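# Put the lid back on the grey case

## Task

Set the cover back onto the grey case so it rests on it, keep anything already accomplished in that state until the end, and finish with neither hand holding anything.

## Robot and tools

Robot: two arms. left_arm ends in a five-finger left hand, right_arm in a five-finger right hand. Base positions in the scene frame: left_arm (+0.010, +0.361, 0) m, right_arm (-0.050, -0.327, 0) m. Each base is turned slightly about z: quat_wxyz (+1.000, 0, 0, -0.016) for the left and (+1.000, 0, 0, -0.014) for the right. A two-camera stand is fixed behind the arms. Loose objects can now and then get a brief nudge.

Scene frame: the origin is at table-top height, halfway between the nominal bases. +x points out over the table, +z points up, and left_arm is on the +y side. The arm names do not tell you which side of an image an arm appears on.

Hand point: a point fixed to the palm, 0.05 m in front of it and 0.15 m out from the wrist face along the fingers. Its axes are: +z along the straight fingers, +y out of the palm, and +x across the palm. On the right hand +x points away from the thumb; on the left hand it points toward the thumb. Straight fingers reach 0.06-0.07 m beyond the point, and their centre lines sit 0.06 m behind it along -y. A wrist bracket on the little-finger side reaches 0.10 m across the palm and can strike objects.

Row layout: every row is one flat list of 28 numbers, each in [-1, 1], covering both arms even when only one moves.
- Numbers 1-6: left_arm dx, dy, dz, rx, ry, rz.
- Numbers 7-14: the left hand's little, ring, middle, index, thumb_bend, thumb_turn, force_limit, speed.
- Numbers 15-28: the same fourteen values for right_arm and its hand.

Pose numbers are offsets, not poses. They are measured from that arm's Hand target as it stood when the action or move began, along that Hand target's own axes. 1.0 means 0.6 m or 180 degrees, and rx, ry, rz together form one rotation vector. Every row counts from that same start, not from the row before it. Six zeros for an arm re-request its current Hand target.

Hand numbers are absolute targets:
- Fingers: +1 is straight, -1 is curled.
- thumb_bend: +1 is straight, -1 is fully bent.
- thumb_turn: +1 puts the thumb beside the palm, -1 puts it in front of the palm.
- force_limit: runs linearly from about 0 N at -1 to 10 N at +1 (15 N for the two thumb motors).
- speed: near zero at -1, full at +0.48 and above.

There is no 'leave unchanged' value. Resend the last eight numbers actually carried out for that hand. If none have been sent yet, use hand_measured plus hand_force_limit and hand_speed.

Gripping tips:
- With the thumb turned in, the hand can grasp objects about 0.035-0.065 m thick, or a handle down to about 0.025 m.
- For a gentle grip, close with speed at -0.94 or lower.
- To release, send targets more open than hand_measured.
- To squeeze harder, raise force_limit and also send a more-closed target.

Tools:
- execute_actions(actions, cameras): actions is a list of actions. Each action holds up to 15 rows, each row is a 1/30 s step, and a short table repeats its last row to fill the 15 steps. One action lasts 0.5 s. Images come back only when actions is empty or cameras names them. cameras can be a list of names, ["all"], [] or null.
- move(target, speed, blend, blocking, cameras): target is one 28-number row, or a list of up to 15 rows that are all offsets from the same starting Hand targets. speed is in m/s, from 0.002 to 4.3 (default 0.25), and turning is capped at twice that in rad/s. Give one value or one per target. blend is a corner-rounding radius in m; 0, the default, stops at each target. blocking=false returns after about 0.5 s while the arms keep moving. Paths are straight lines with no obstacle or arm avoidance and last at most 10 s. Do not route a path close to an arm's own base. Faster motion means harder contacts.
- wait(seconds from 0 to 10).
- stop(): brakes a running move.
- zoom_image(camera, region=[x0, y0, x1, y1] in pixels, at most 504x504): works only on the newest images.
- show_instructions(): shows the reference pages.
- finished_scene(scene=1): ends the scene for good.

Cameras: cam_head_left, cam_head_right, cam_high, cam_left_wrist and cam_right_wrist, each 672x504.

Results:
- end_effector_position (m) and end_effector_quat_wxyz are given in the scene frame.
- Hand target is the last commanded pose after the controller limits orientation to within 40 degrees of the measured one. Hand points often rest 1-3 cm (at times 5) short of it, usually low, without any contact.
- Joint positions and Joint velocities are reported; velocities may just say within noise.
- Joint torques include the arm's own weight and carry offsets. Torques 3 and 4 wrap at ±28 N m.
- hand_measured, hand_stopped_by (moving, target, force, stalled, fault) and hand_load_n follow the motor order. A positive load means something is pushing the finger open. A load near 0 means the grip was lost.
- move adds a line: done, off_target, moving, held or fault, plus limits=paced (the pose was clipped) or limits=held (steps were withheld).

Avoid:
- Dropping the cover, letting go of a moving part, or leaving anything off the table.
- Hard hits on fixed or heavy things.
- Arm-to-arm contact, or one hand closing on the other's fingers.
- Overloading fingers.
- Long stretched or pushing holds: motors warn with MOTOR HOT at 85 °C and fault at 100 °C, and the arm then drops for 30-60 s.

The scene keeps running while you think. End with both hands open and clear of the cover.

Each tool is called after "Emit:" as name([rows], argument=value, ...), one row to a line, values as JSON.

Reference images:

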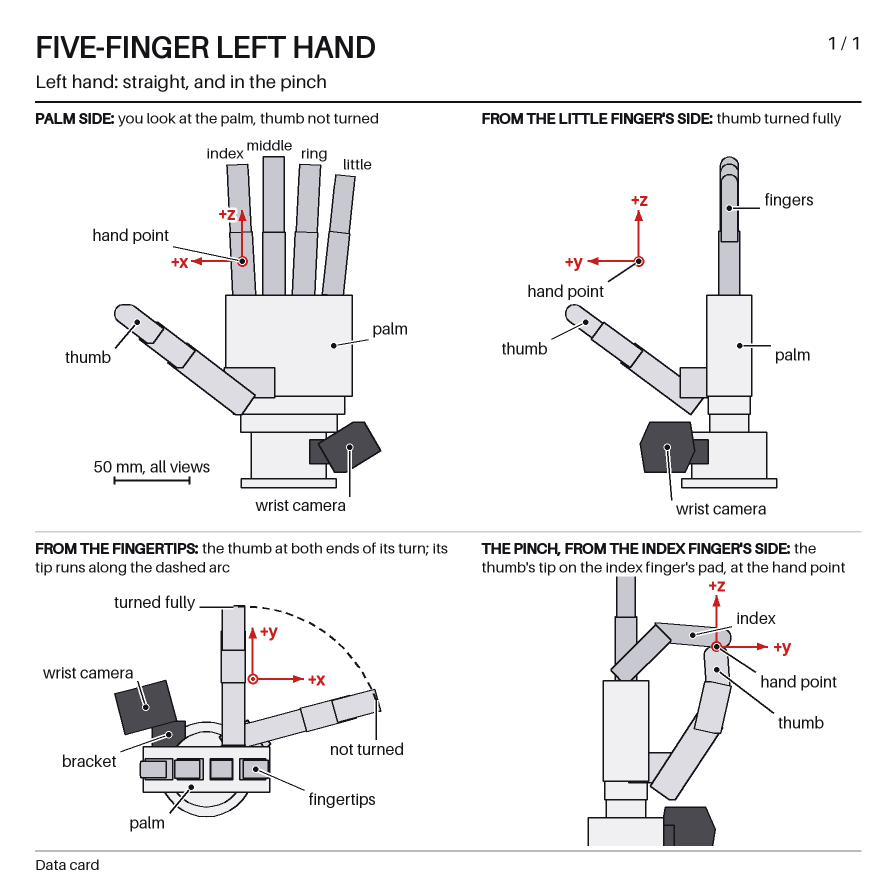

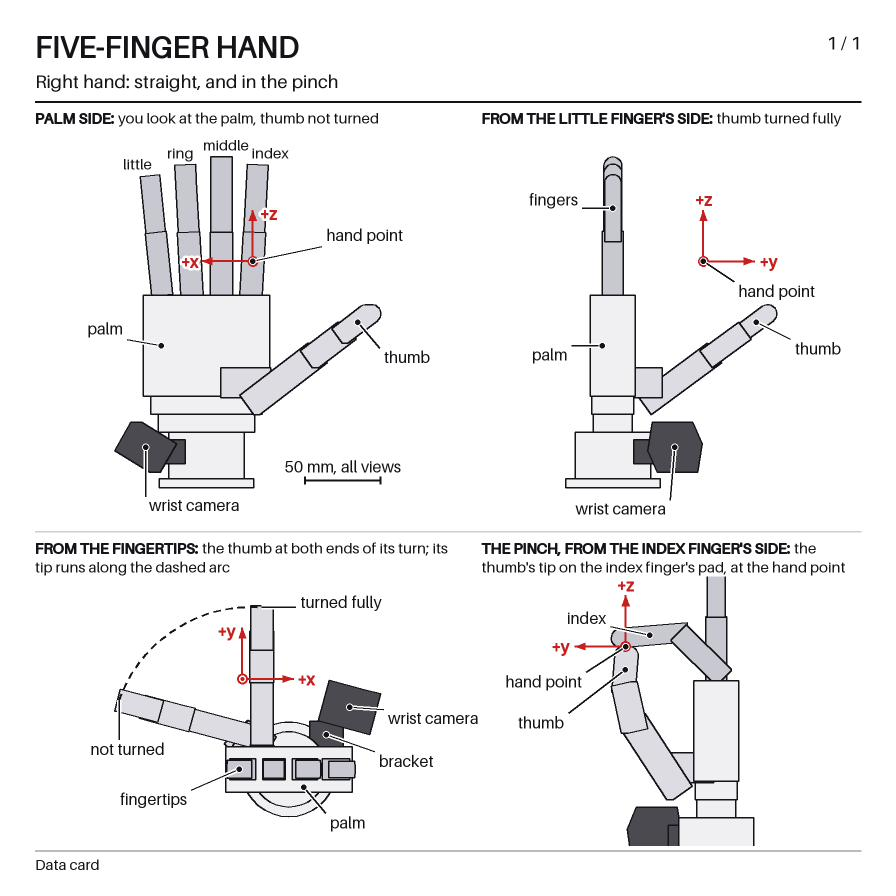

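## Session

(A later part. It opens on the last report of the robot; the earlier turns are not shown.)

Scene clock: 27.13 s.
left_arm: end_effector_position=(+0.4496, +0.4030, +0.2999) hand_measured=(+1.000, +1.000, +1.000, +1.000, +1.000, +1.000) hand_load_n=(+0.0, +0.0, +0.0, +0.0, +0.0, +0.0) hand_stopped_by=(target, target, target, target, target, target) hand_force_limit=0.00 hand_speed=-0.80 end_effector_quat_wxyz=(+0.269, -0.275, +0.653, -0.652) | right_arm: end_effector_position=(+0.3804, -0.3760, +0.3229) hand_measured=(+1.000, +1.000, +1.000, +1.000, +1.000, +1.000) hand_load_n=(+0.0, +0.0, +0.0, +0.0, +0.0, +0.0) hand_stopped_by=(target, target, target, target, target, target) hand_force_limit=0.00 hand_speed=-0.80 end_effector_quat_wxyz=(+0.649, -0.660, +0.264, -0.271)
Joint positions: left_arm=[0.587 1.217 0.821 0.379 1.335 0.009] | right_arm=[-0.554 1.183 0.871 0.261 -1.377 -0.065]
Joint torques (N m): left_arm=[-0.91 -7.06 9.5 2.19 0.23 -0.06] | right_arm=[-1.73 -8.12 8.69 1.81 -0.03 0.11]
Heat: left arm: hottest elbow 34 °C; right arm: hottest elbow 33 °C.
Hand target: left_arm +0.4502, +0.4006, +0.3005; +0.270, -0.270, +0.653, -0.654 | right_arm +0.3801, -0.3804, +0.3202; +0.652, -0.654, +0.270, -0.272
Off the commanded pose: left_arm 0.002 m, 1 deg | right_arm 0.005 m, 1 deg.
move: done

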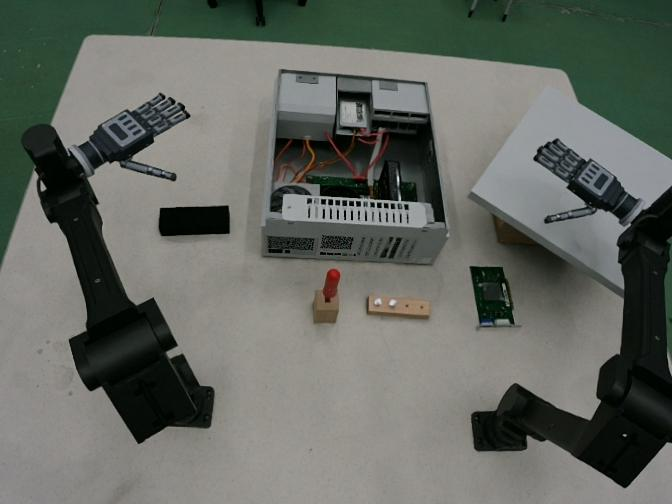

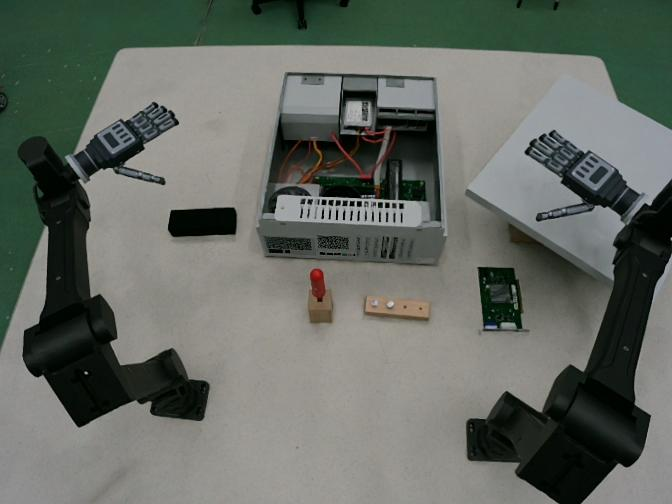

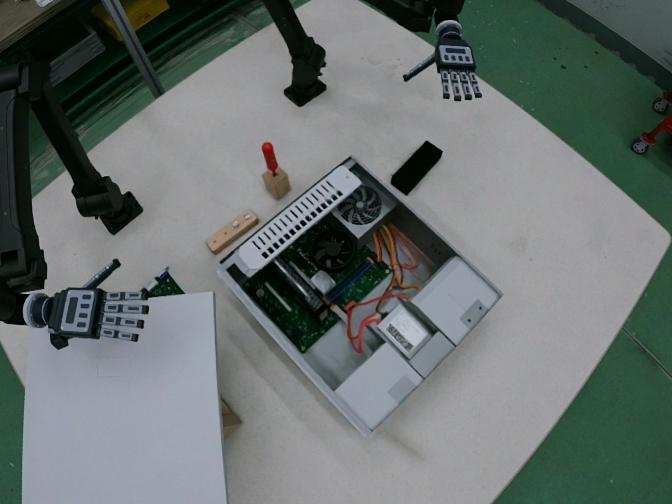

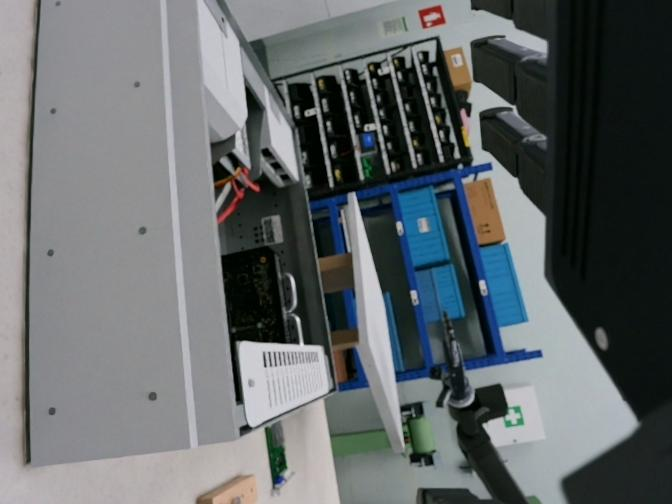

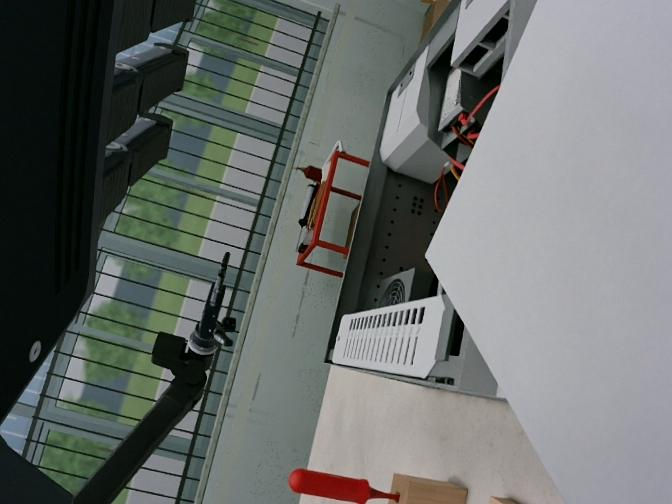

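Emit:
move([
  [0,0,0,0,0,0,1,1,1,1,1,1,0,-0.8,0.2147,-0.2085,-0.1063,-0.0128,0.0806,0.3261,1,1,1,1,1,-1,0,0.48],
  [0,0,0,0,0,0,1,1,1,1,1,1,0,-0.8,0.4783,-0.2622,-0.3032,0.0369,0.1520,0.6594,1,1,1,1,1,-1,0,0.48],
  [0,0,0,0,0,0,1,1,1,1,1,1,0,-0.8,0.7112,-0.033,-0.6081,-0.138,-0.168,-0.962,1,1,1,1,1,-1,0,0.48],
], speed=0.3, blend=0.03, cameras=["all"])

Scene clock: 101.53 s.
left_arm: end_effector_position=(+0.4495, +0.4029, +0.2999) hand_measured=(+1.000, +1.000, +1.000, +1.000, +1.000, +1.000) hand_load_n=(+0.0, +0.0, +0.0, +0.0, +0.0, -0.5) hand_stopped_by=(target, target, target, target, target, target) hand_force_limit=0.00 hand_speed=-0.80 end_effector_quat_wxyz=(+0.269, -0.275, +0.653, -0.652) | right_arm: end_effector_position=(+0.4236, -0.9327, +0.3240) hand_measured=(+1.000, +1.000, +1.000, +1.000, +1.000, -1.000) hand_load_n=(+0.0, +0.0, +0.0, +0.0, +0.0, +0.0) hand_stopped_by=(target, target, target, target, target, target) hand_force_limit=0.00 hand_speed=0.48 end_effector_quat_wxyz=(+0.325, +0.446, +0.680, +0.482)
Joint positions: left_arm=[0.587 1.217 0.821 0.379 1.335 0.009] | right_arm=[-1.146 2.335 2.459 -1.694 -1.24 1.558]
Joint torques (N m): left_arm=[-0.62 -6.95 9.63 2.17 0.2 -0.08] | right_arm=[-1.2 -21.71 13.27 -0.23 -0.79 0.12]
Heat: left arm: hottest elbow 36 °C; right arm: hottest elbow 35 °C.
Hand target: left_arm +0.4502, +0.4006, +0.3005; +0.270, -0.270, +0.653, -0.654 | right_arm +0.4236, -0.9400, +0.3414; +0.296, +0.415, +0.705, +0.493
Off the commanded pose: left_arm 0.003 m, 1 deg | right_arm 0.019 m, 6 deg.
joint sent to its limit (right arm) — joint 4 (wrist pitch), lower limit. The joint targets are off in orientation, not in position.
move: off_target (right_arm)

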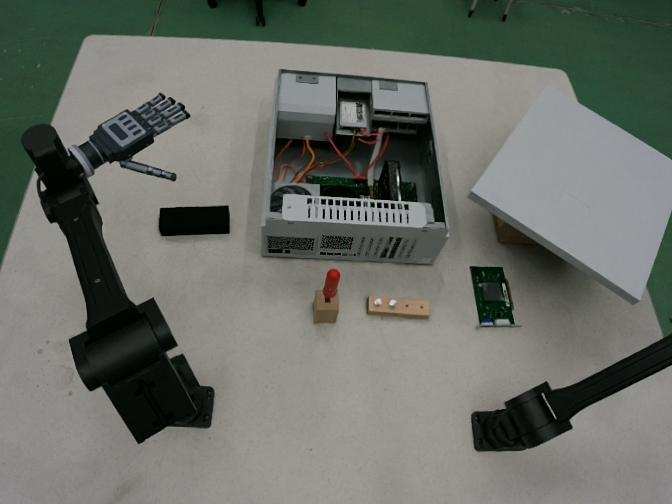

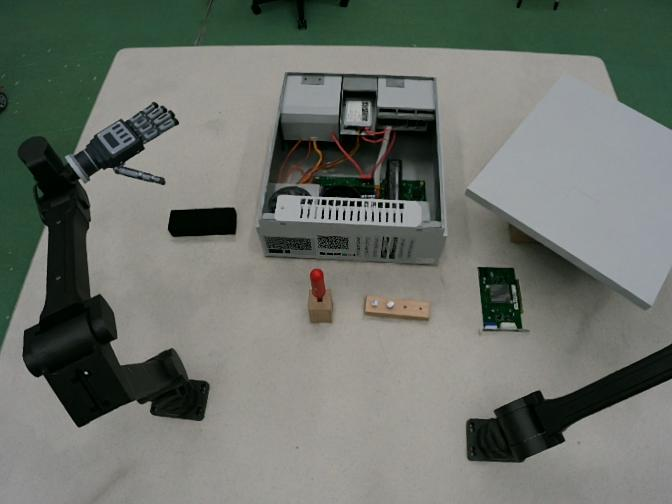

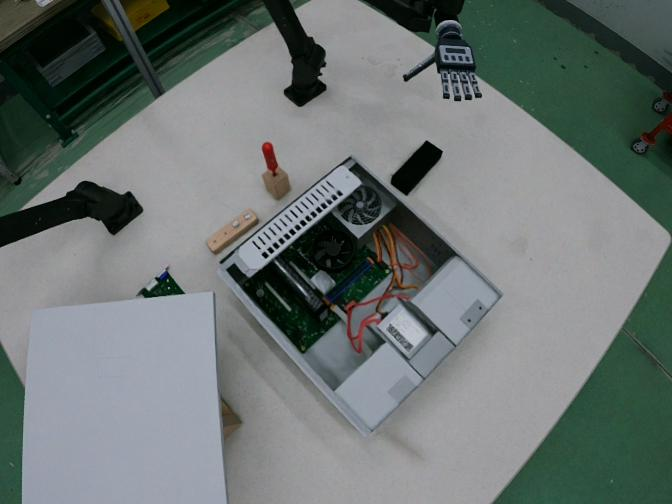

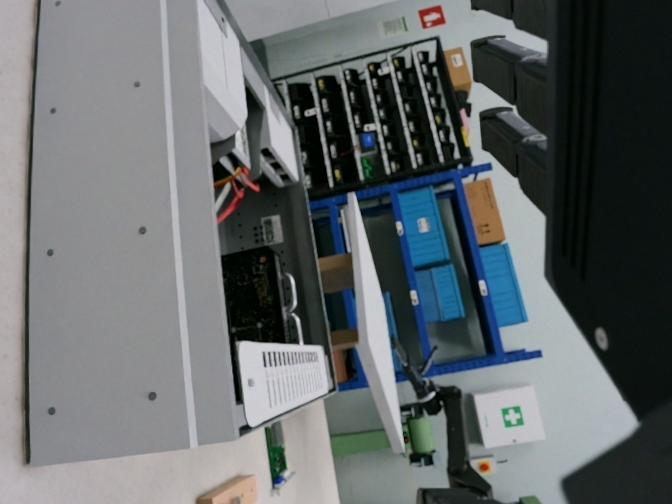

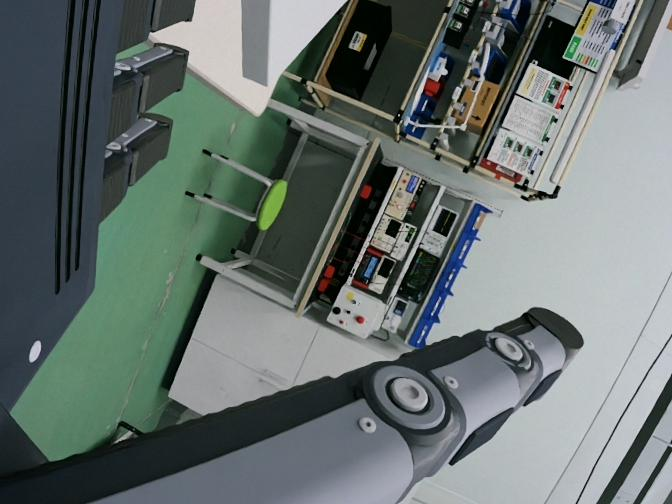

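Emit:
zoom_image(camera="cam_head_left", region=[580, 240, 672, 320])

Emit:
zoom_image(camera="cam_head_right", region=[580, 240, 672, 320])

Emit:
zoom_image(camera="cam_left_wrist", region=[330, 330, 480, 500])

Emit:
zoom_image(camera="cam_head_left", region=[440, 170, 560, 270])

Emit:
zoom_image(camera="cam_head_right", region=[440, 170, 560, 270])

Scaled by 5.478 from the camera's 672x504 image, which has a finer 960x720 frame.

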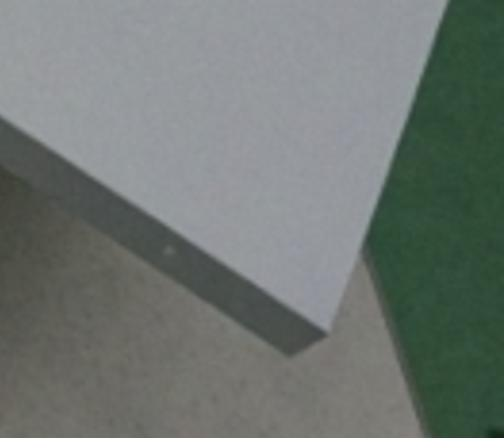

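Scaled by 5.478 from the camera's 672x504 image, which has a finer 960x720 frame.

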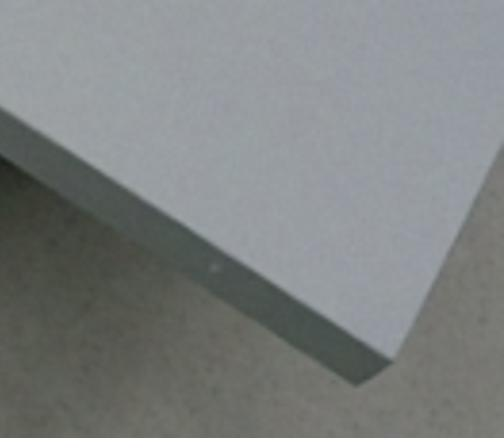

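Scaled by 2.965 from the camera's 672x504 image, which has a finer 960x720 frame.

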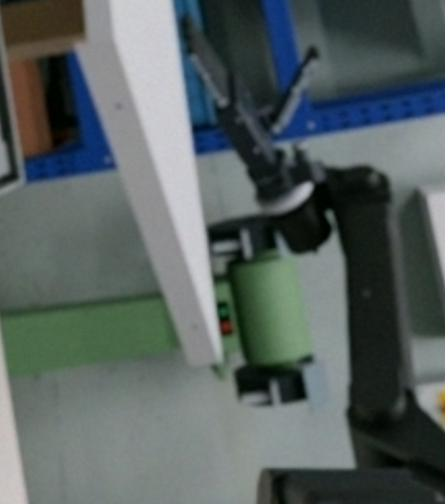

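Scaled by 4.200 from the camera's 672x504 image, which has a finer 960x720 frame.

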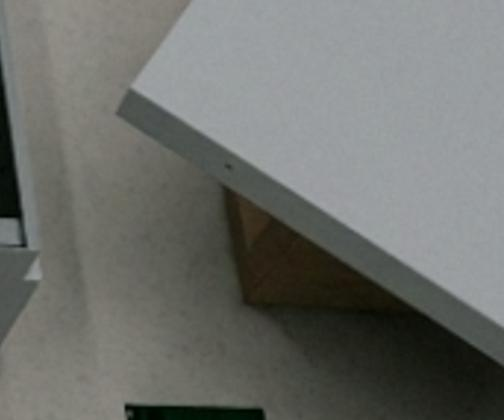

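Scaled by 4.200 from the camera's 672x504 image, which has a finer 960x720 frame.

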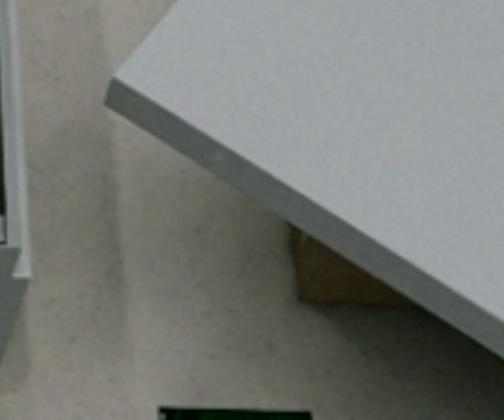

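Emit:
move([
  [0.0887,-0.1313,0.1776,-0.06,0.0586,-0.2425,1,1,1,1,1,-1,0,0.48,-0.0117,-0.1113,0.0327,0,0,0,1,1,1,1,1,-1,0,0.48],
  [0.1676,-0.2085,0.4094,-0.1808,0.076,-0.4596,1,1,1,1,1,-1,0,0.48,-0.0117,-0.1113,0.0327,0,0,0,1,1,1,1,1,-1,0,0.48],
  [0.3316,-0.1887,0.6538,-0.351,0.0157,-0.6316,1,1,1,1,1,-1,0,0.48,-0.0117,-0.1113,0.0327,0,0,0,1,1,1,1,1,-1,0,0.48],
  [0.6026,-0.0825,0.8444,-0.532,-0.161,-0.721,1,1,1,1,1,-1,0,0.48,-0.0117,-0.1113,0.0327,0,0,0,1,1,1,1,1,-1,0,0.48],
], speed=0.3, blend=0.03, cameras=["all"])

Scene clock: 111.67 s.
left_arm: end_effector_position=(+0.5455, -0.2137, +0.3469) hand_measured=(+1.000, +1.000, +1.000, +1.000, +1.000, -1.000) hand_load_n=(+0.0, +0.0, +0.0, +0.0, +0.0, +0.0) hand_stopped_by=(target, target, target, target, target, target) hand_force_limit=0.00 hand_speed=0.48 end_effector_quat_wxyz=(+0.515, +0.823, -0.204, -0.128) | right_arm: end_effector_position=(+0.4280, -0.9418, +0.2590) hand_measured=(+1.000, +1.000, +1.000, +1.000, +1.000, -1.000) hand_load_n=(+0.0, +0.0, +0.0, +0.0, +0.0, +0.0) hand_stopped_by=(target, target, target, target, target, target) hand_force_limit=0.00 hand_speed=0.48 end_effector_quat_wxyz=(+0.309, +0.446, +0.684, +0.488)
Joint positions: left_arm=[-0.533 2.328 2.569 -1.651 1.113 -1.751] | right_arm=[-1.146 2.425 2.459 -1.694 -1.23 1.488]
Joint torques (N m): left_arm=[-0.67 -18.43 12.94 -0.06 1 0.11] | right_arm=[-1.55 -22.59 11.69 -0.34 -0.7 -0.16]
Heat: left arm: hottest elbow 38 °C; right arm: hottest elbow 35 °C.
Hand target: left_arm +0.5519, -0.2134, +0.3505; +0.517, +0.821, -0.211, -0.122 | right_arm +0.4235, -0.9486, +0.2721; +0.296, +0.415, +0.705, +0.493
Off the commanded pose: left_arm 0.007 m, 1 deg | right_arm 0.015 m, 5 deg.
joint sent to its limit (right arm) — joint 4 (wrist pitch), lower limit. The joint targets are off in orientation, not in position.
move: off_target (right_arm)

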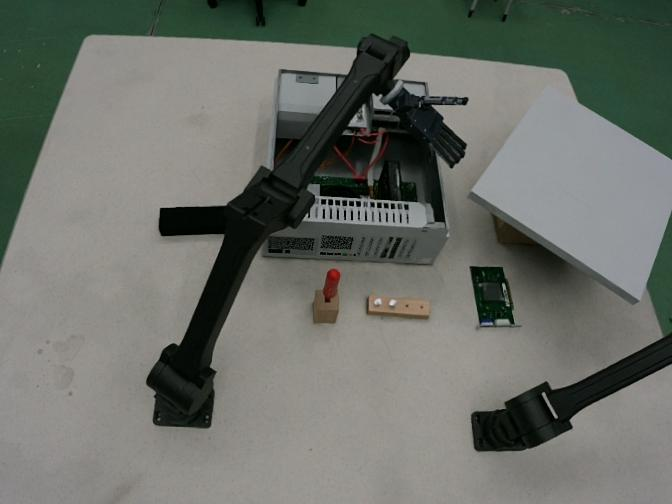

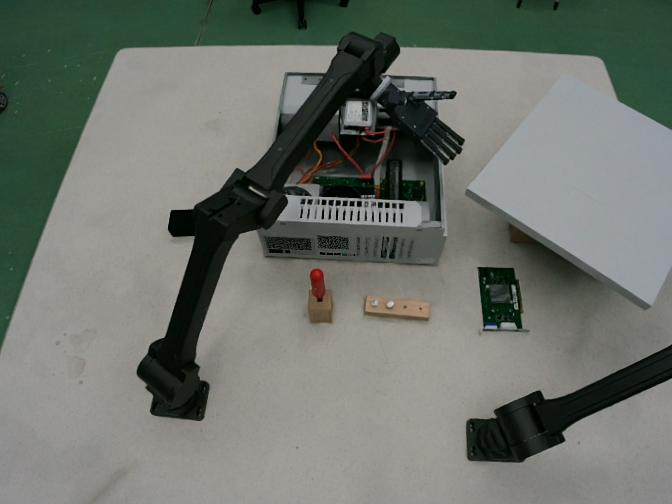

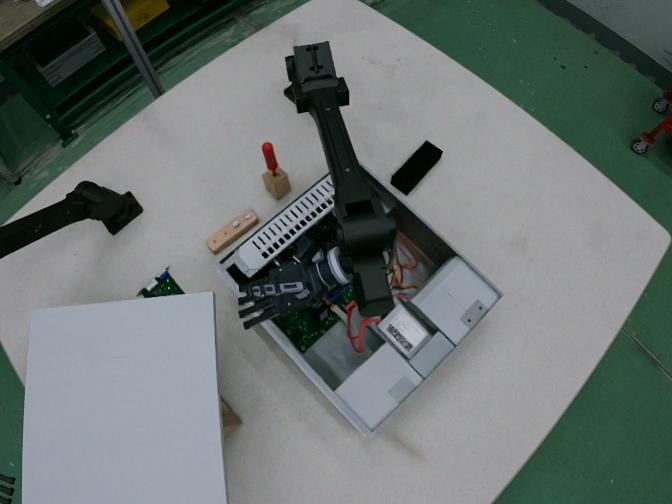

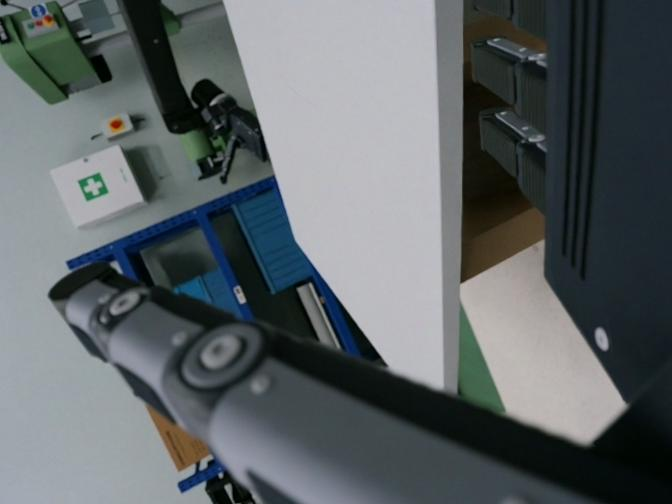

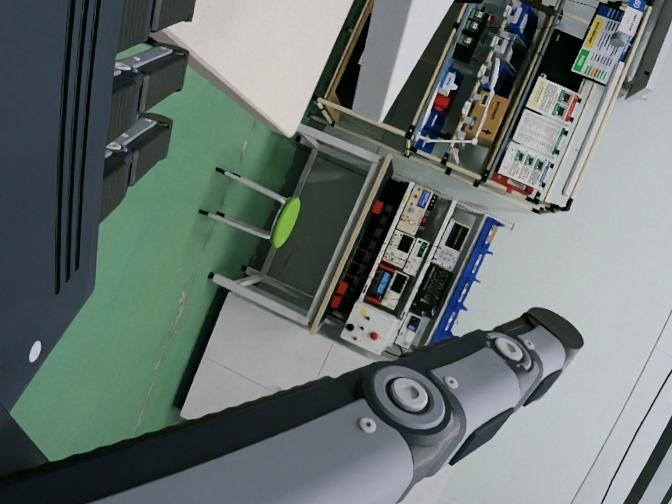

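Emit:
zoom_image(camera="cam_left_wrist", region=[420, 0, 672, 240])

Emit:
zoom_image(camera="cam_head_left", region=[350, 60, 500, 200])

Emit:
zoom_image(camera="cam_high", region=[180, 200, 380, 360])

Scaled by 2.000 from the camera's 672x504 image, which has a finer 960x720 frame.

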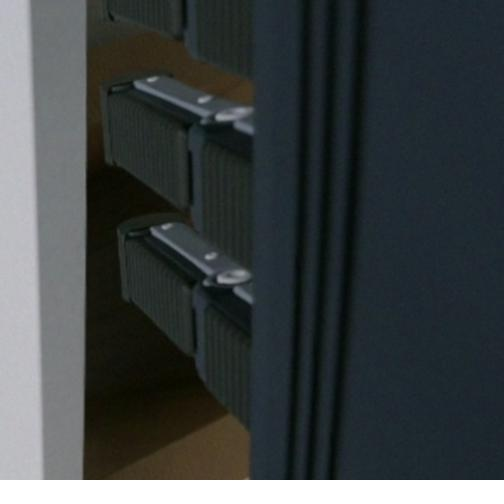

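Scaled by 3.360 from the camera's 672x504 image, which has a finer 960x720 frame.

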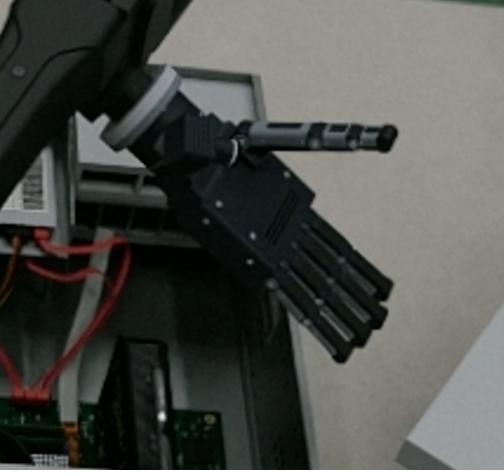

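Scaled by 2.520 from the camera's 672x504 image, which has a finer 960x720 frame.

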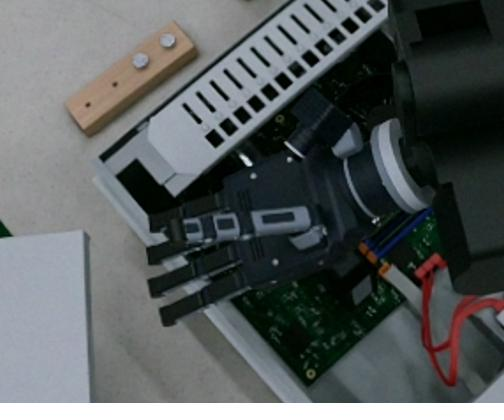

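Emit:
zoom_image(camera="cam_head_right", region=[350, 60, 500, 200])

Emit:
zoom_image(camera="cam_head_left", region=[400, 100, 480, 180])

Scaled by 3.360 from the camera's 672x504 image, which has a finer 960x720 frame.

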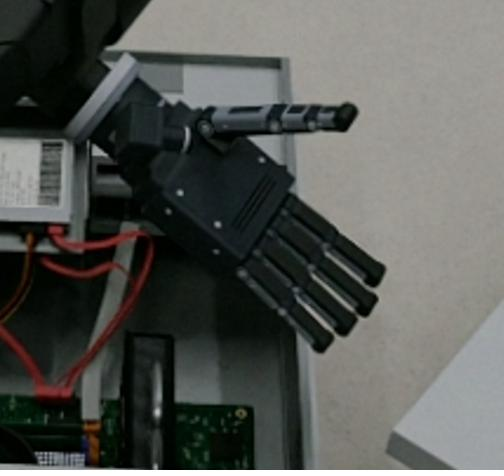

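Scaled by 6.300 from the camera's 672x504 image, which has a finer 960x720 frame.

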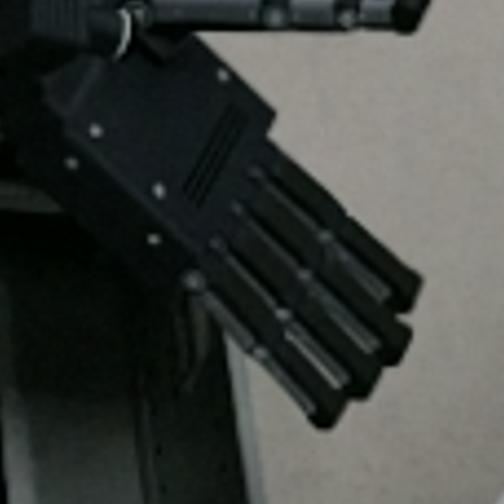

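Emit:
move([
  [0.0013,-0.0923,0.0248,0,0,0,1,1,1,1,1,-1,0,0.48,0.0005,0.0003,0.075,0,0,0,1,1,1,1,1,-1,0,0.48],
  [0.0015,-0.0923,0.1753,0,0,0,1,1,1,1,1,-1,0,0.48,0.001,0.0005,0.15,0,0,0,1,1,1,1,1,-1,0,0.48],
], speed=0.12, blend=0.01, cameras=["all"])

Scene clock: 121.07 s.
left_arm: end_effector_position=(+0.5174, -0.2787, +0.2446) hand_measured=(+1.000, +1.000, +1.000, +1.000, +1.000, -1.000) hand_load_n=(+0.0, +0.5, +0.0, +0.0, +0.0, +0.0) hand_stopped_by=(target, target, target, target, target, target) hand_force_limit=0.00 hand_speed=0.48 end_effector_quat_wxyz=(+0.513, +0.822, -0.210, -0.132) | right_arm: end_effector_position=(+0.4904, -0.9108, +0.2305) hand_measured=(+1.000, +1.000, +1.000, +1.000, +1.000, -1.000) hand_load_n=(+0.0, +0.0, +0.0, +0.0, +0.0, +0.0) hand_stopped_by=(target, target, target, target, target, target) hand_force_limit=0.00 hand_speed=0.48 end_effector_quat_wxyz=(+0.291, +0.421, +0.701, +0.497)
Joint positions: left_arm=[-0.628 2.31 2.262 -1.211 1.092 -1.922] | right_arm=[-1.054 2.47 2.471 -1.601 -1.228 1.55]
Joint torques (N m): left_arm=[0.21 -22.01 9.58 1.42 0.81 -0.06] | right_arm=[-0.09 -23.94 9.84 0.47 -0.72 0.11]
Heat: left arm: hottest elbow 40 °C; right arm: hottest elbow 35 °C.
Hand target: left_arm +0.5210, -0.2768, +0.2547; +0.517, +0.821, -0.211, -0.122 | right_arm +0.4977, -0.9077, +0.2419; +0.296, +0.415, +0.705, +0.493
Off the commanded pose: left_arm 0.011 m, 1 deg | right_arm 0.014 m, 1 deg.
move: off_target (left_arm, right_arm)

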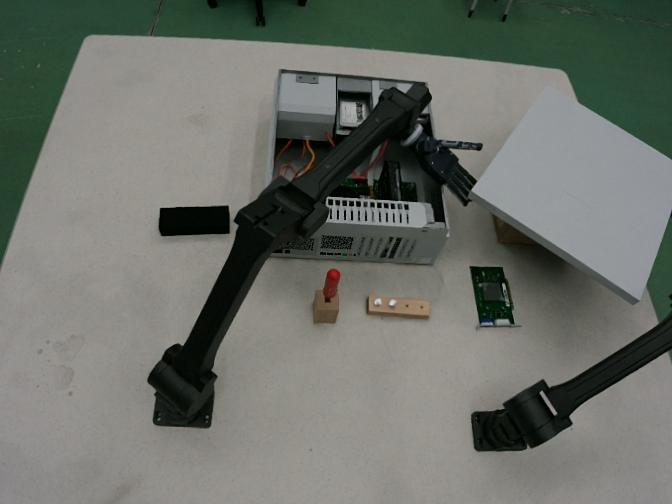

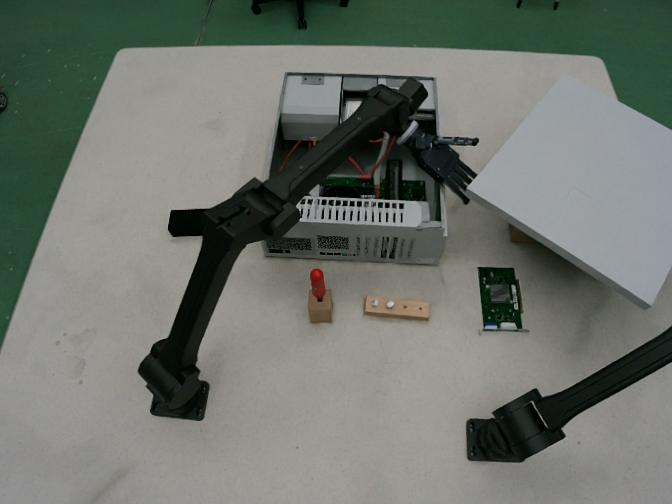

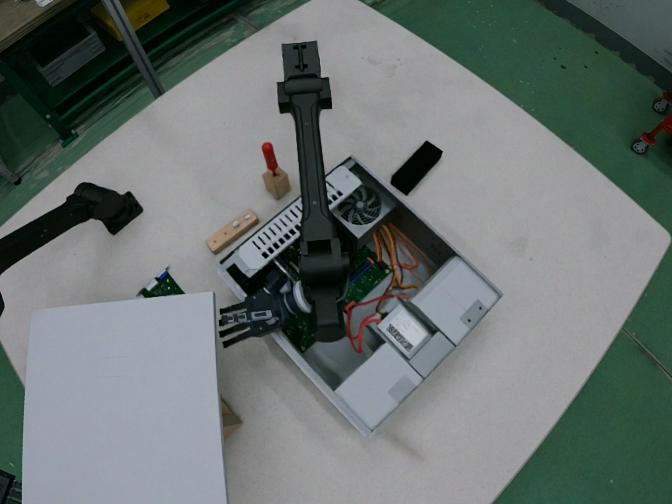

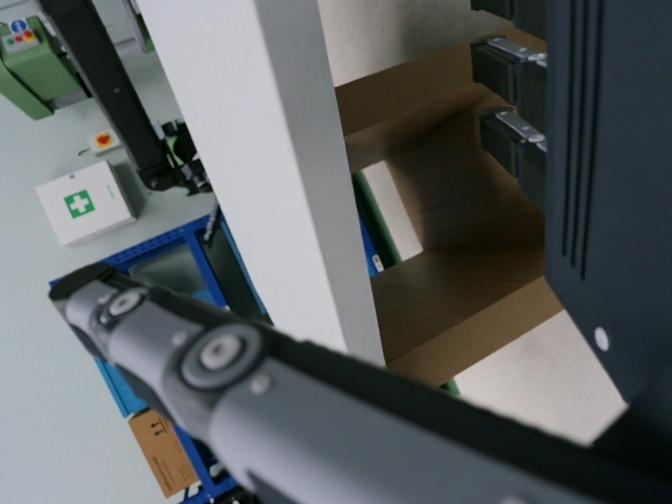

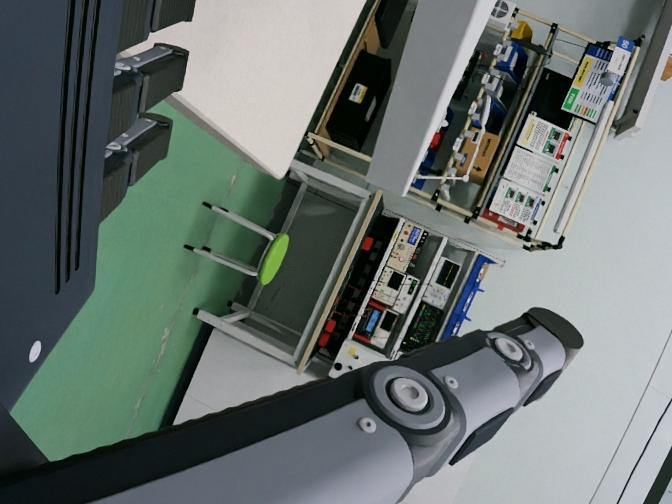

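Emit:
zoom_image(camera="cam_head_left", region=[420, 120, 520, 220])

Emit:
zoom_image(camera="cam_head_right", region=[420, 120, 520, 220])

Emit:
zoom_image(camera="cam_high", region=[180, 270, 300, 450])

Emit:
zoom_image(camera="cam_left_wrist", region=[300, 0, 600, 400])

Emit:
zoom_image(camera="cam_right_wrist", region=[60, 0, 500, 300])

Scaled by 5.040 from the camera's 672x504 image, which has a finer 960x720 frame.

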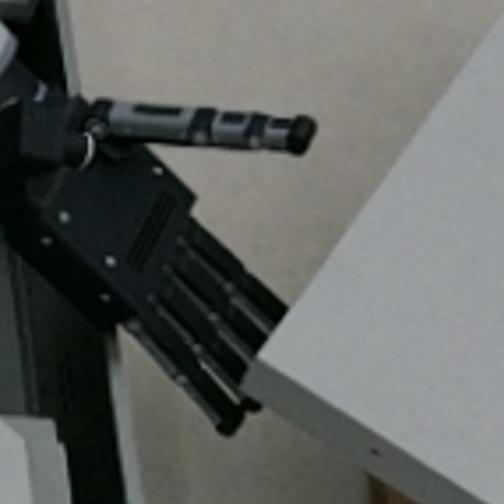

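Scaled by 5.040 from the camera's 672x504 image, which has a finer 960x720 frame.

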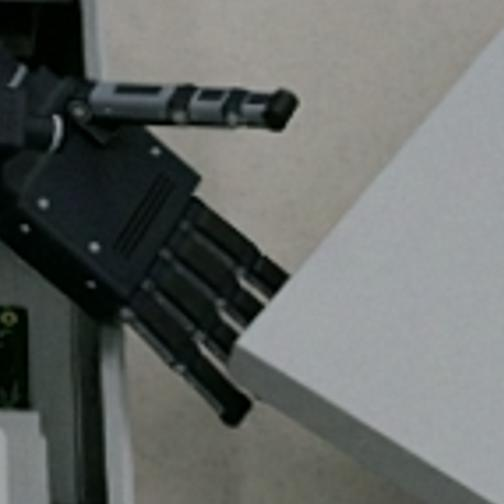

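Scaled by 2.800 from the camera's 672x504 image, which has a finer 960x720 frame.

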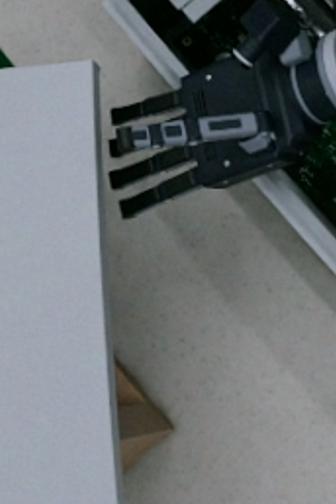

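Scaled by 1.260 from the camera's 672x504 image, which has a finer 960x720 frame.

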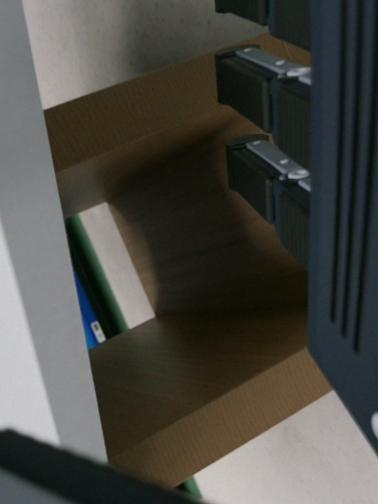

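Scaled by 1.145 from the camera's 672x504 image, which has a finer 960x720 frame.

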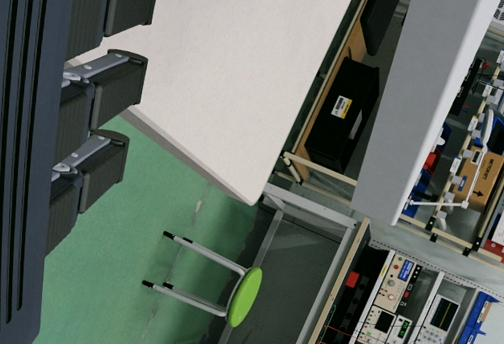

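Emit:
move(target=[0.0003,0.018,0.0747,0,0,0,1,1,1,1,1,-1,0,0.48,0,0.0235,0.0749,0,0,0,1,1,1,1,1,-1,0,0.48], speed=0.08, cameras=["all"])

Scene clock: 125.57 s.
left_arm: end_effector_position=(+0.4970, -0.3166, +0.2429) hand_measured=(+1.000, +1.000, +1.000, +1.000, +1.000, -1.000) hand_load_n=(+0.0, +0.5, +0.0, +0.0, +0.0, -0.5) hand_stopped_by=(target, target, target, target, target, target) hand_force_limit=0.00 hand_speed=0.48 end_effector_quat_wxyz=(+0.514, +0.821, -0.211, -0.127) | right_arm: end_effector_position=(+0.5392, -0.8863, +0.2252) hand_measured=(+1.000, +1.000, +1.000, +1.000, +1.000, -1.000) hand_load_n=(+0.0, +0.0, +0.0, +0.0, +0.0, +0.0) hand_stopped_by=(target, target, target, target, target, target) hand_force_limit=0.00 hand_speed=0.48 end_effector_quat_wxyz=(+0.289, +0.416, +0.704, +0.497)
Joint positions: left_arm=[-0.686 2.31 2.249 -1.083 1.069 -2.04] | right_arm=[-0.981 2.434 2.389 -1.383 -1.222 1.729]
Joint torques (N m): left_arm=[-1.08 -21.77 9.48 1.58 0.75 -0.06] | right_arm=[-0.85 -25.17 8.36 0.75 -0.71 0.12]
Heat: left arm: hottest elbow 40 °C; right arm: hottest elbow 36 °C.
Hand target: left_arm +0.5002, -0.3165, +0.2448; +0.517, +0.821, -0.211, -0.122 | right_arm +0.5388, -0.8853, +0.2399; +0.296, +0.415, +0.705, +0.493
Off the commanded pose: left_arm 0.004 m, 1 deg | right_arm 0.015 m, 1 deg.
move: off_target (right_arm)

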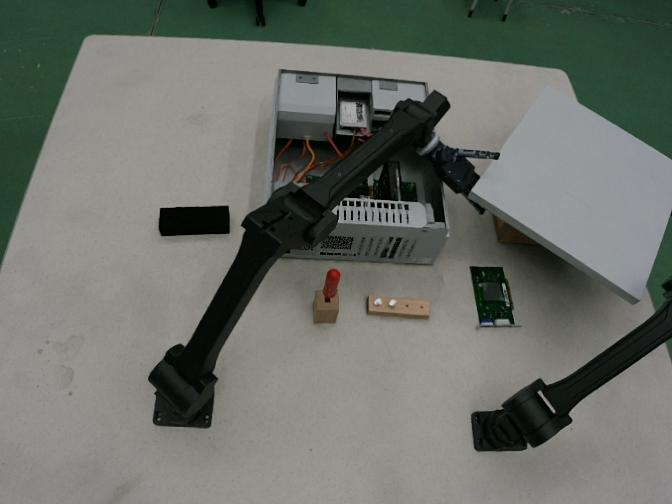

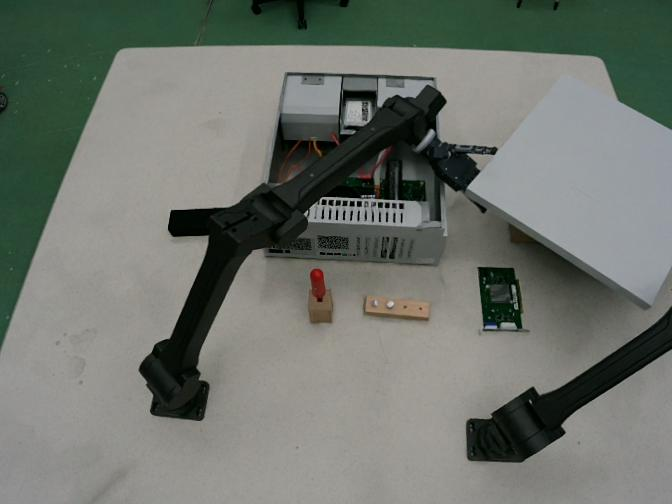

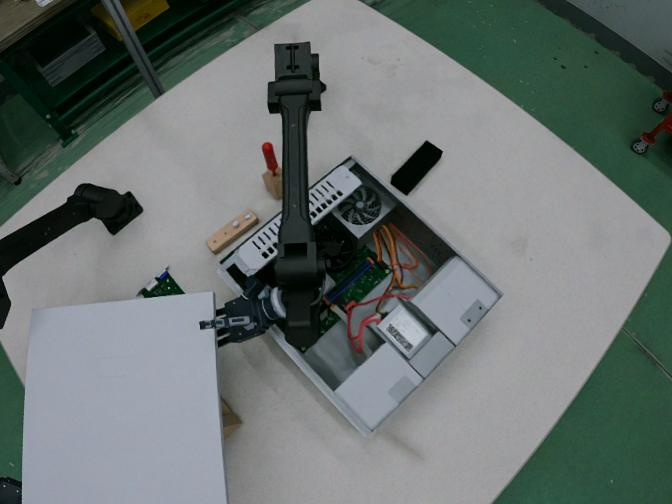

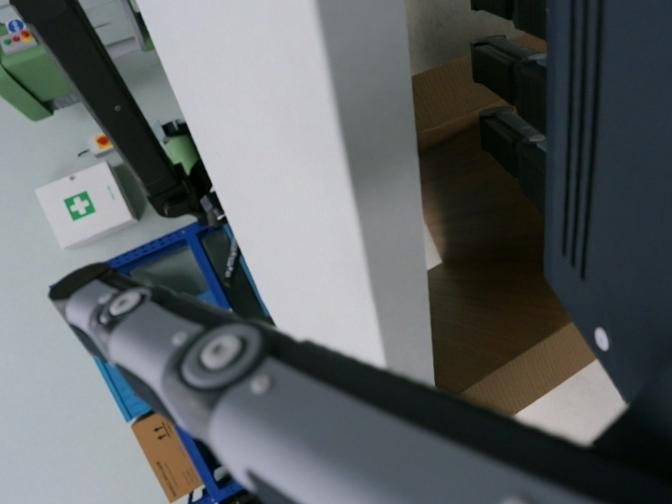

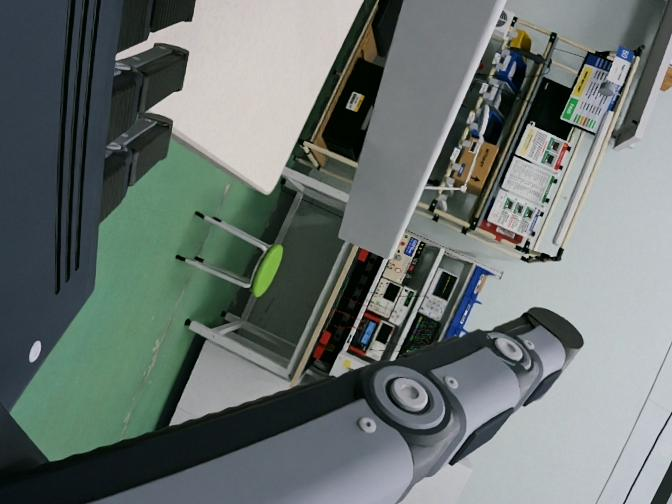

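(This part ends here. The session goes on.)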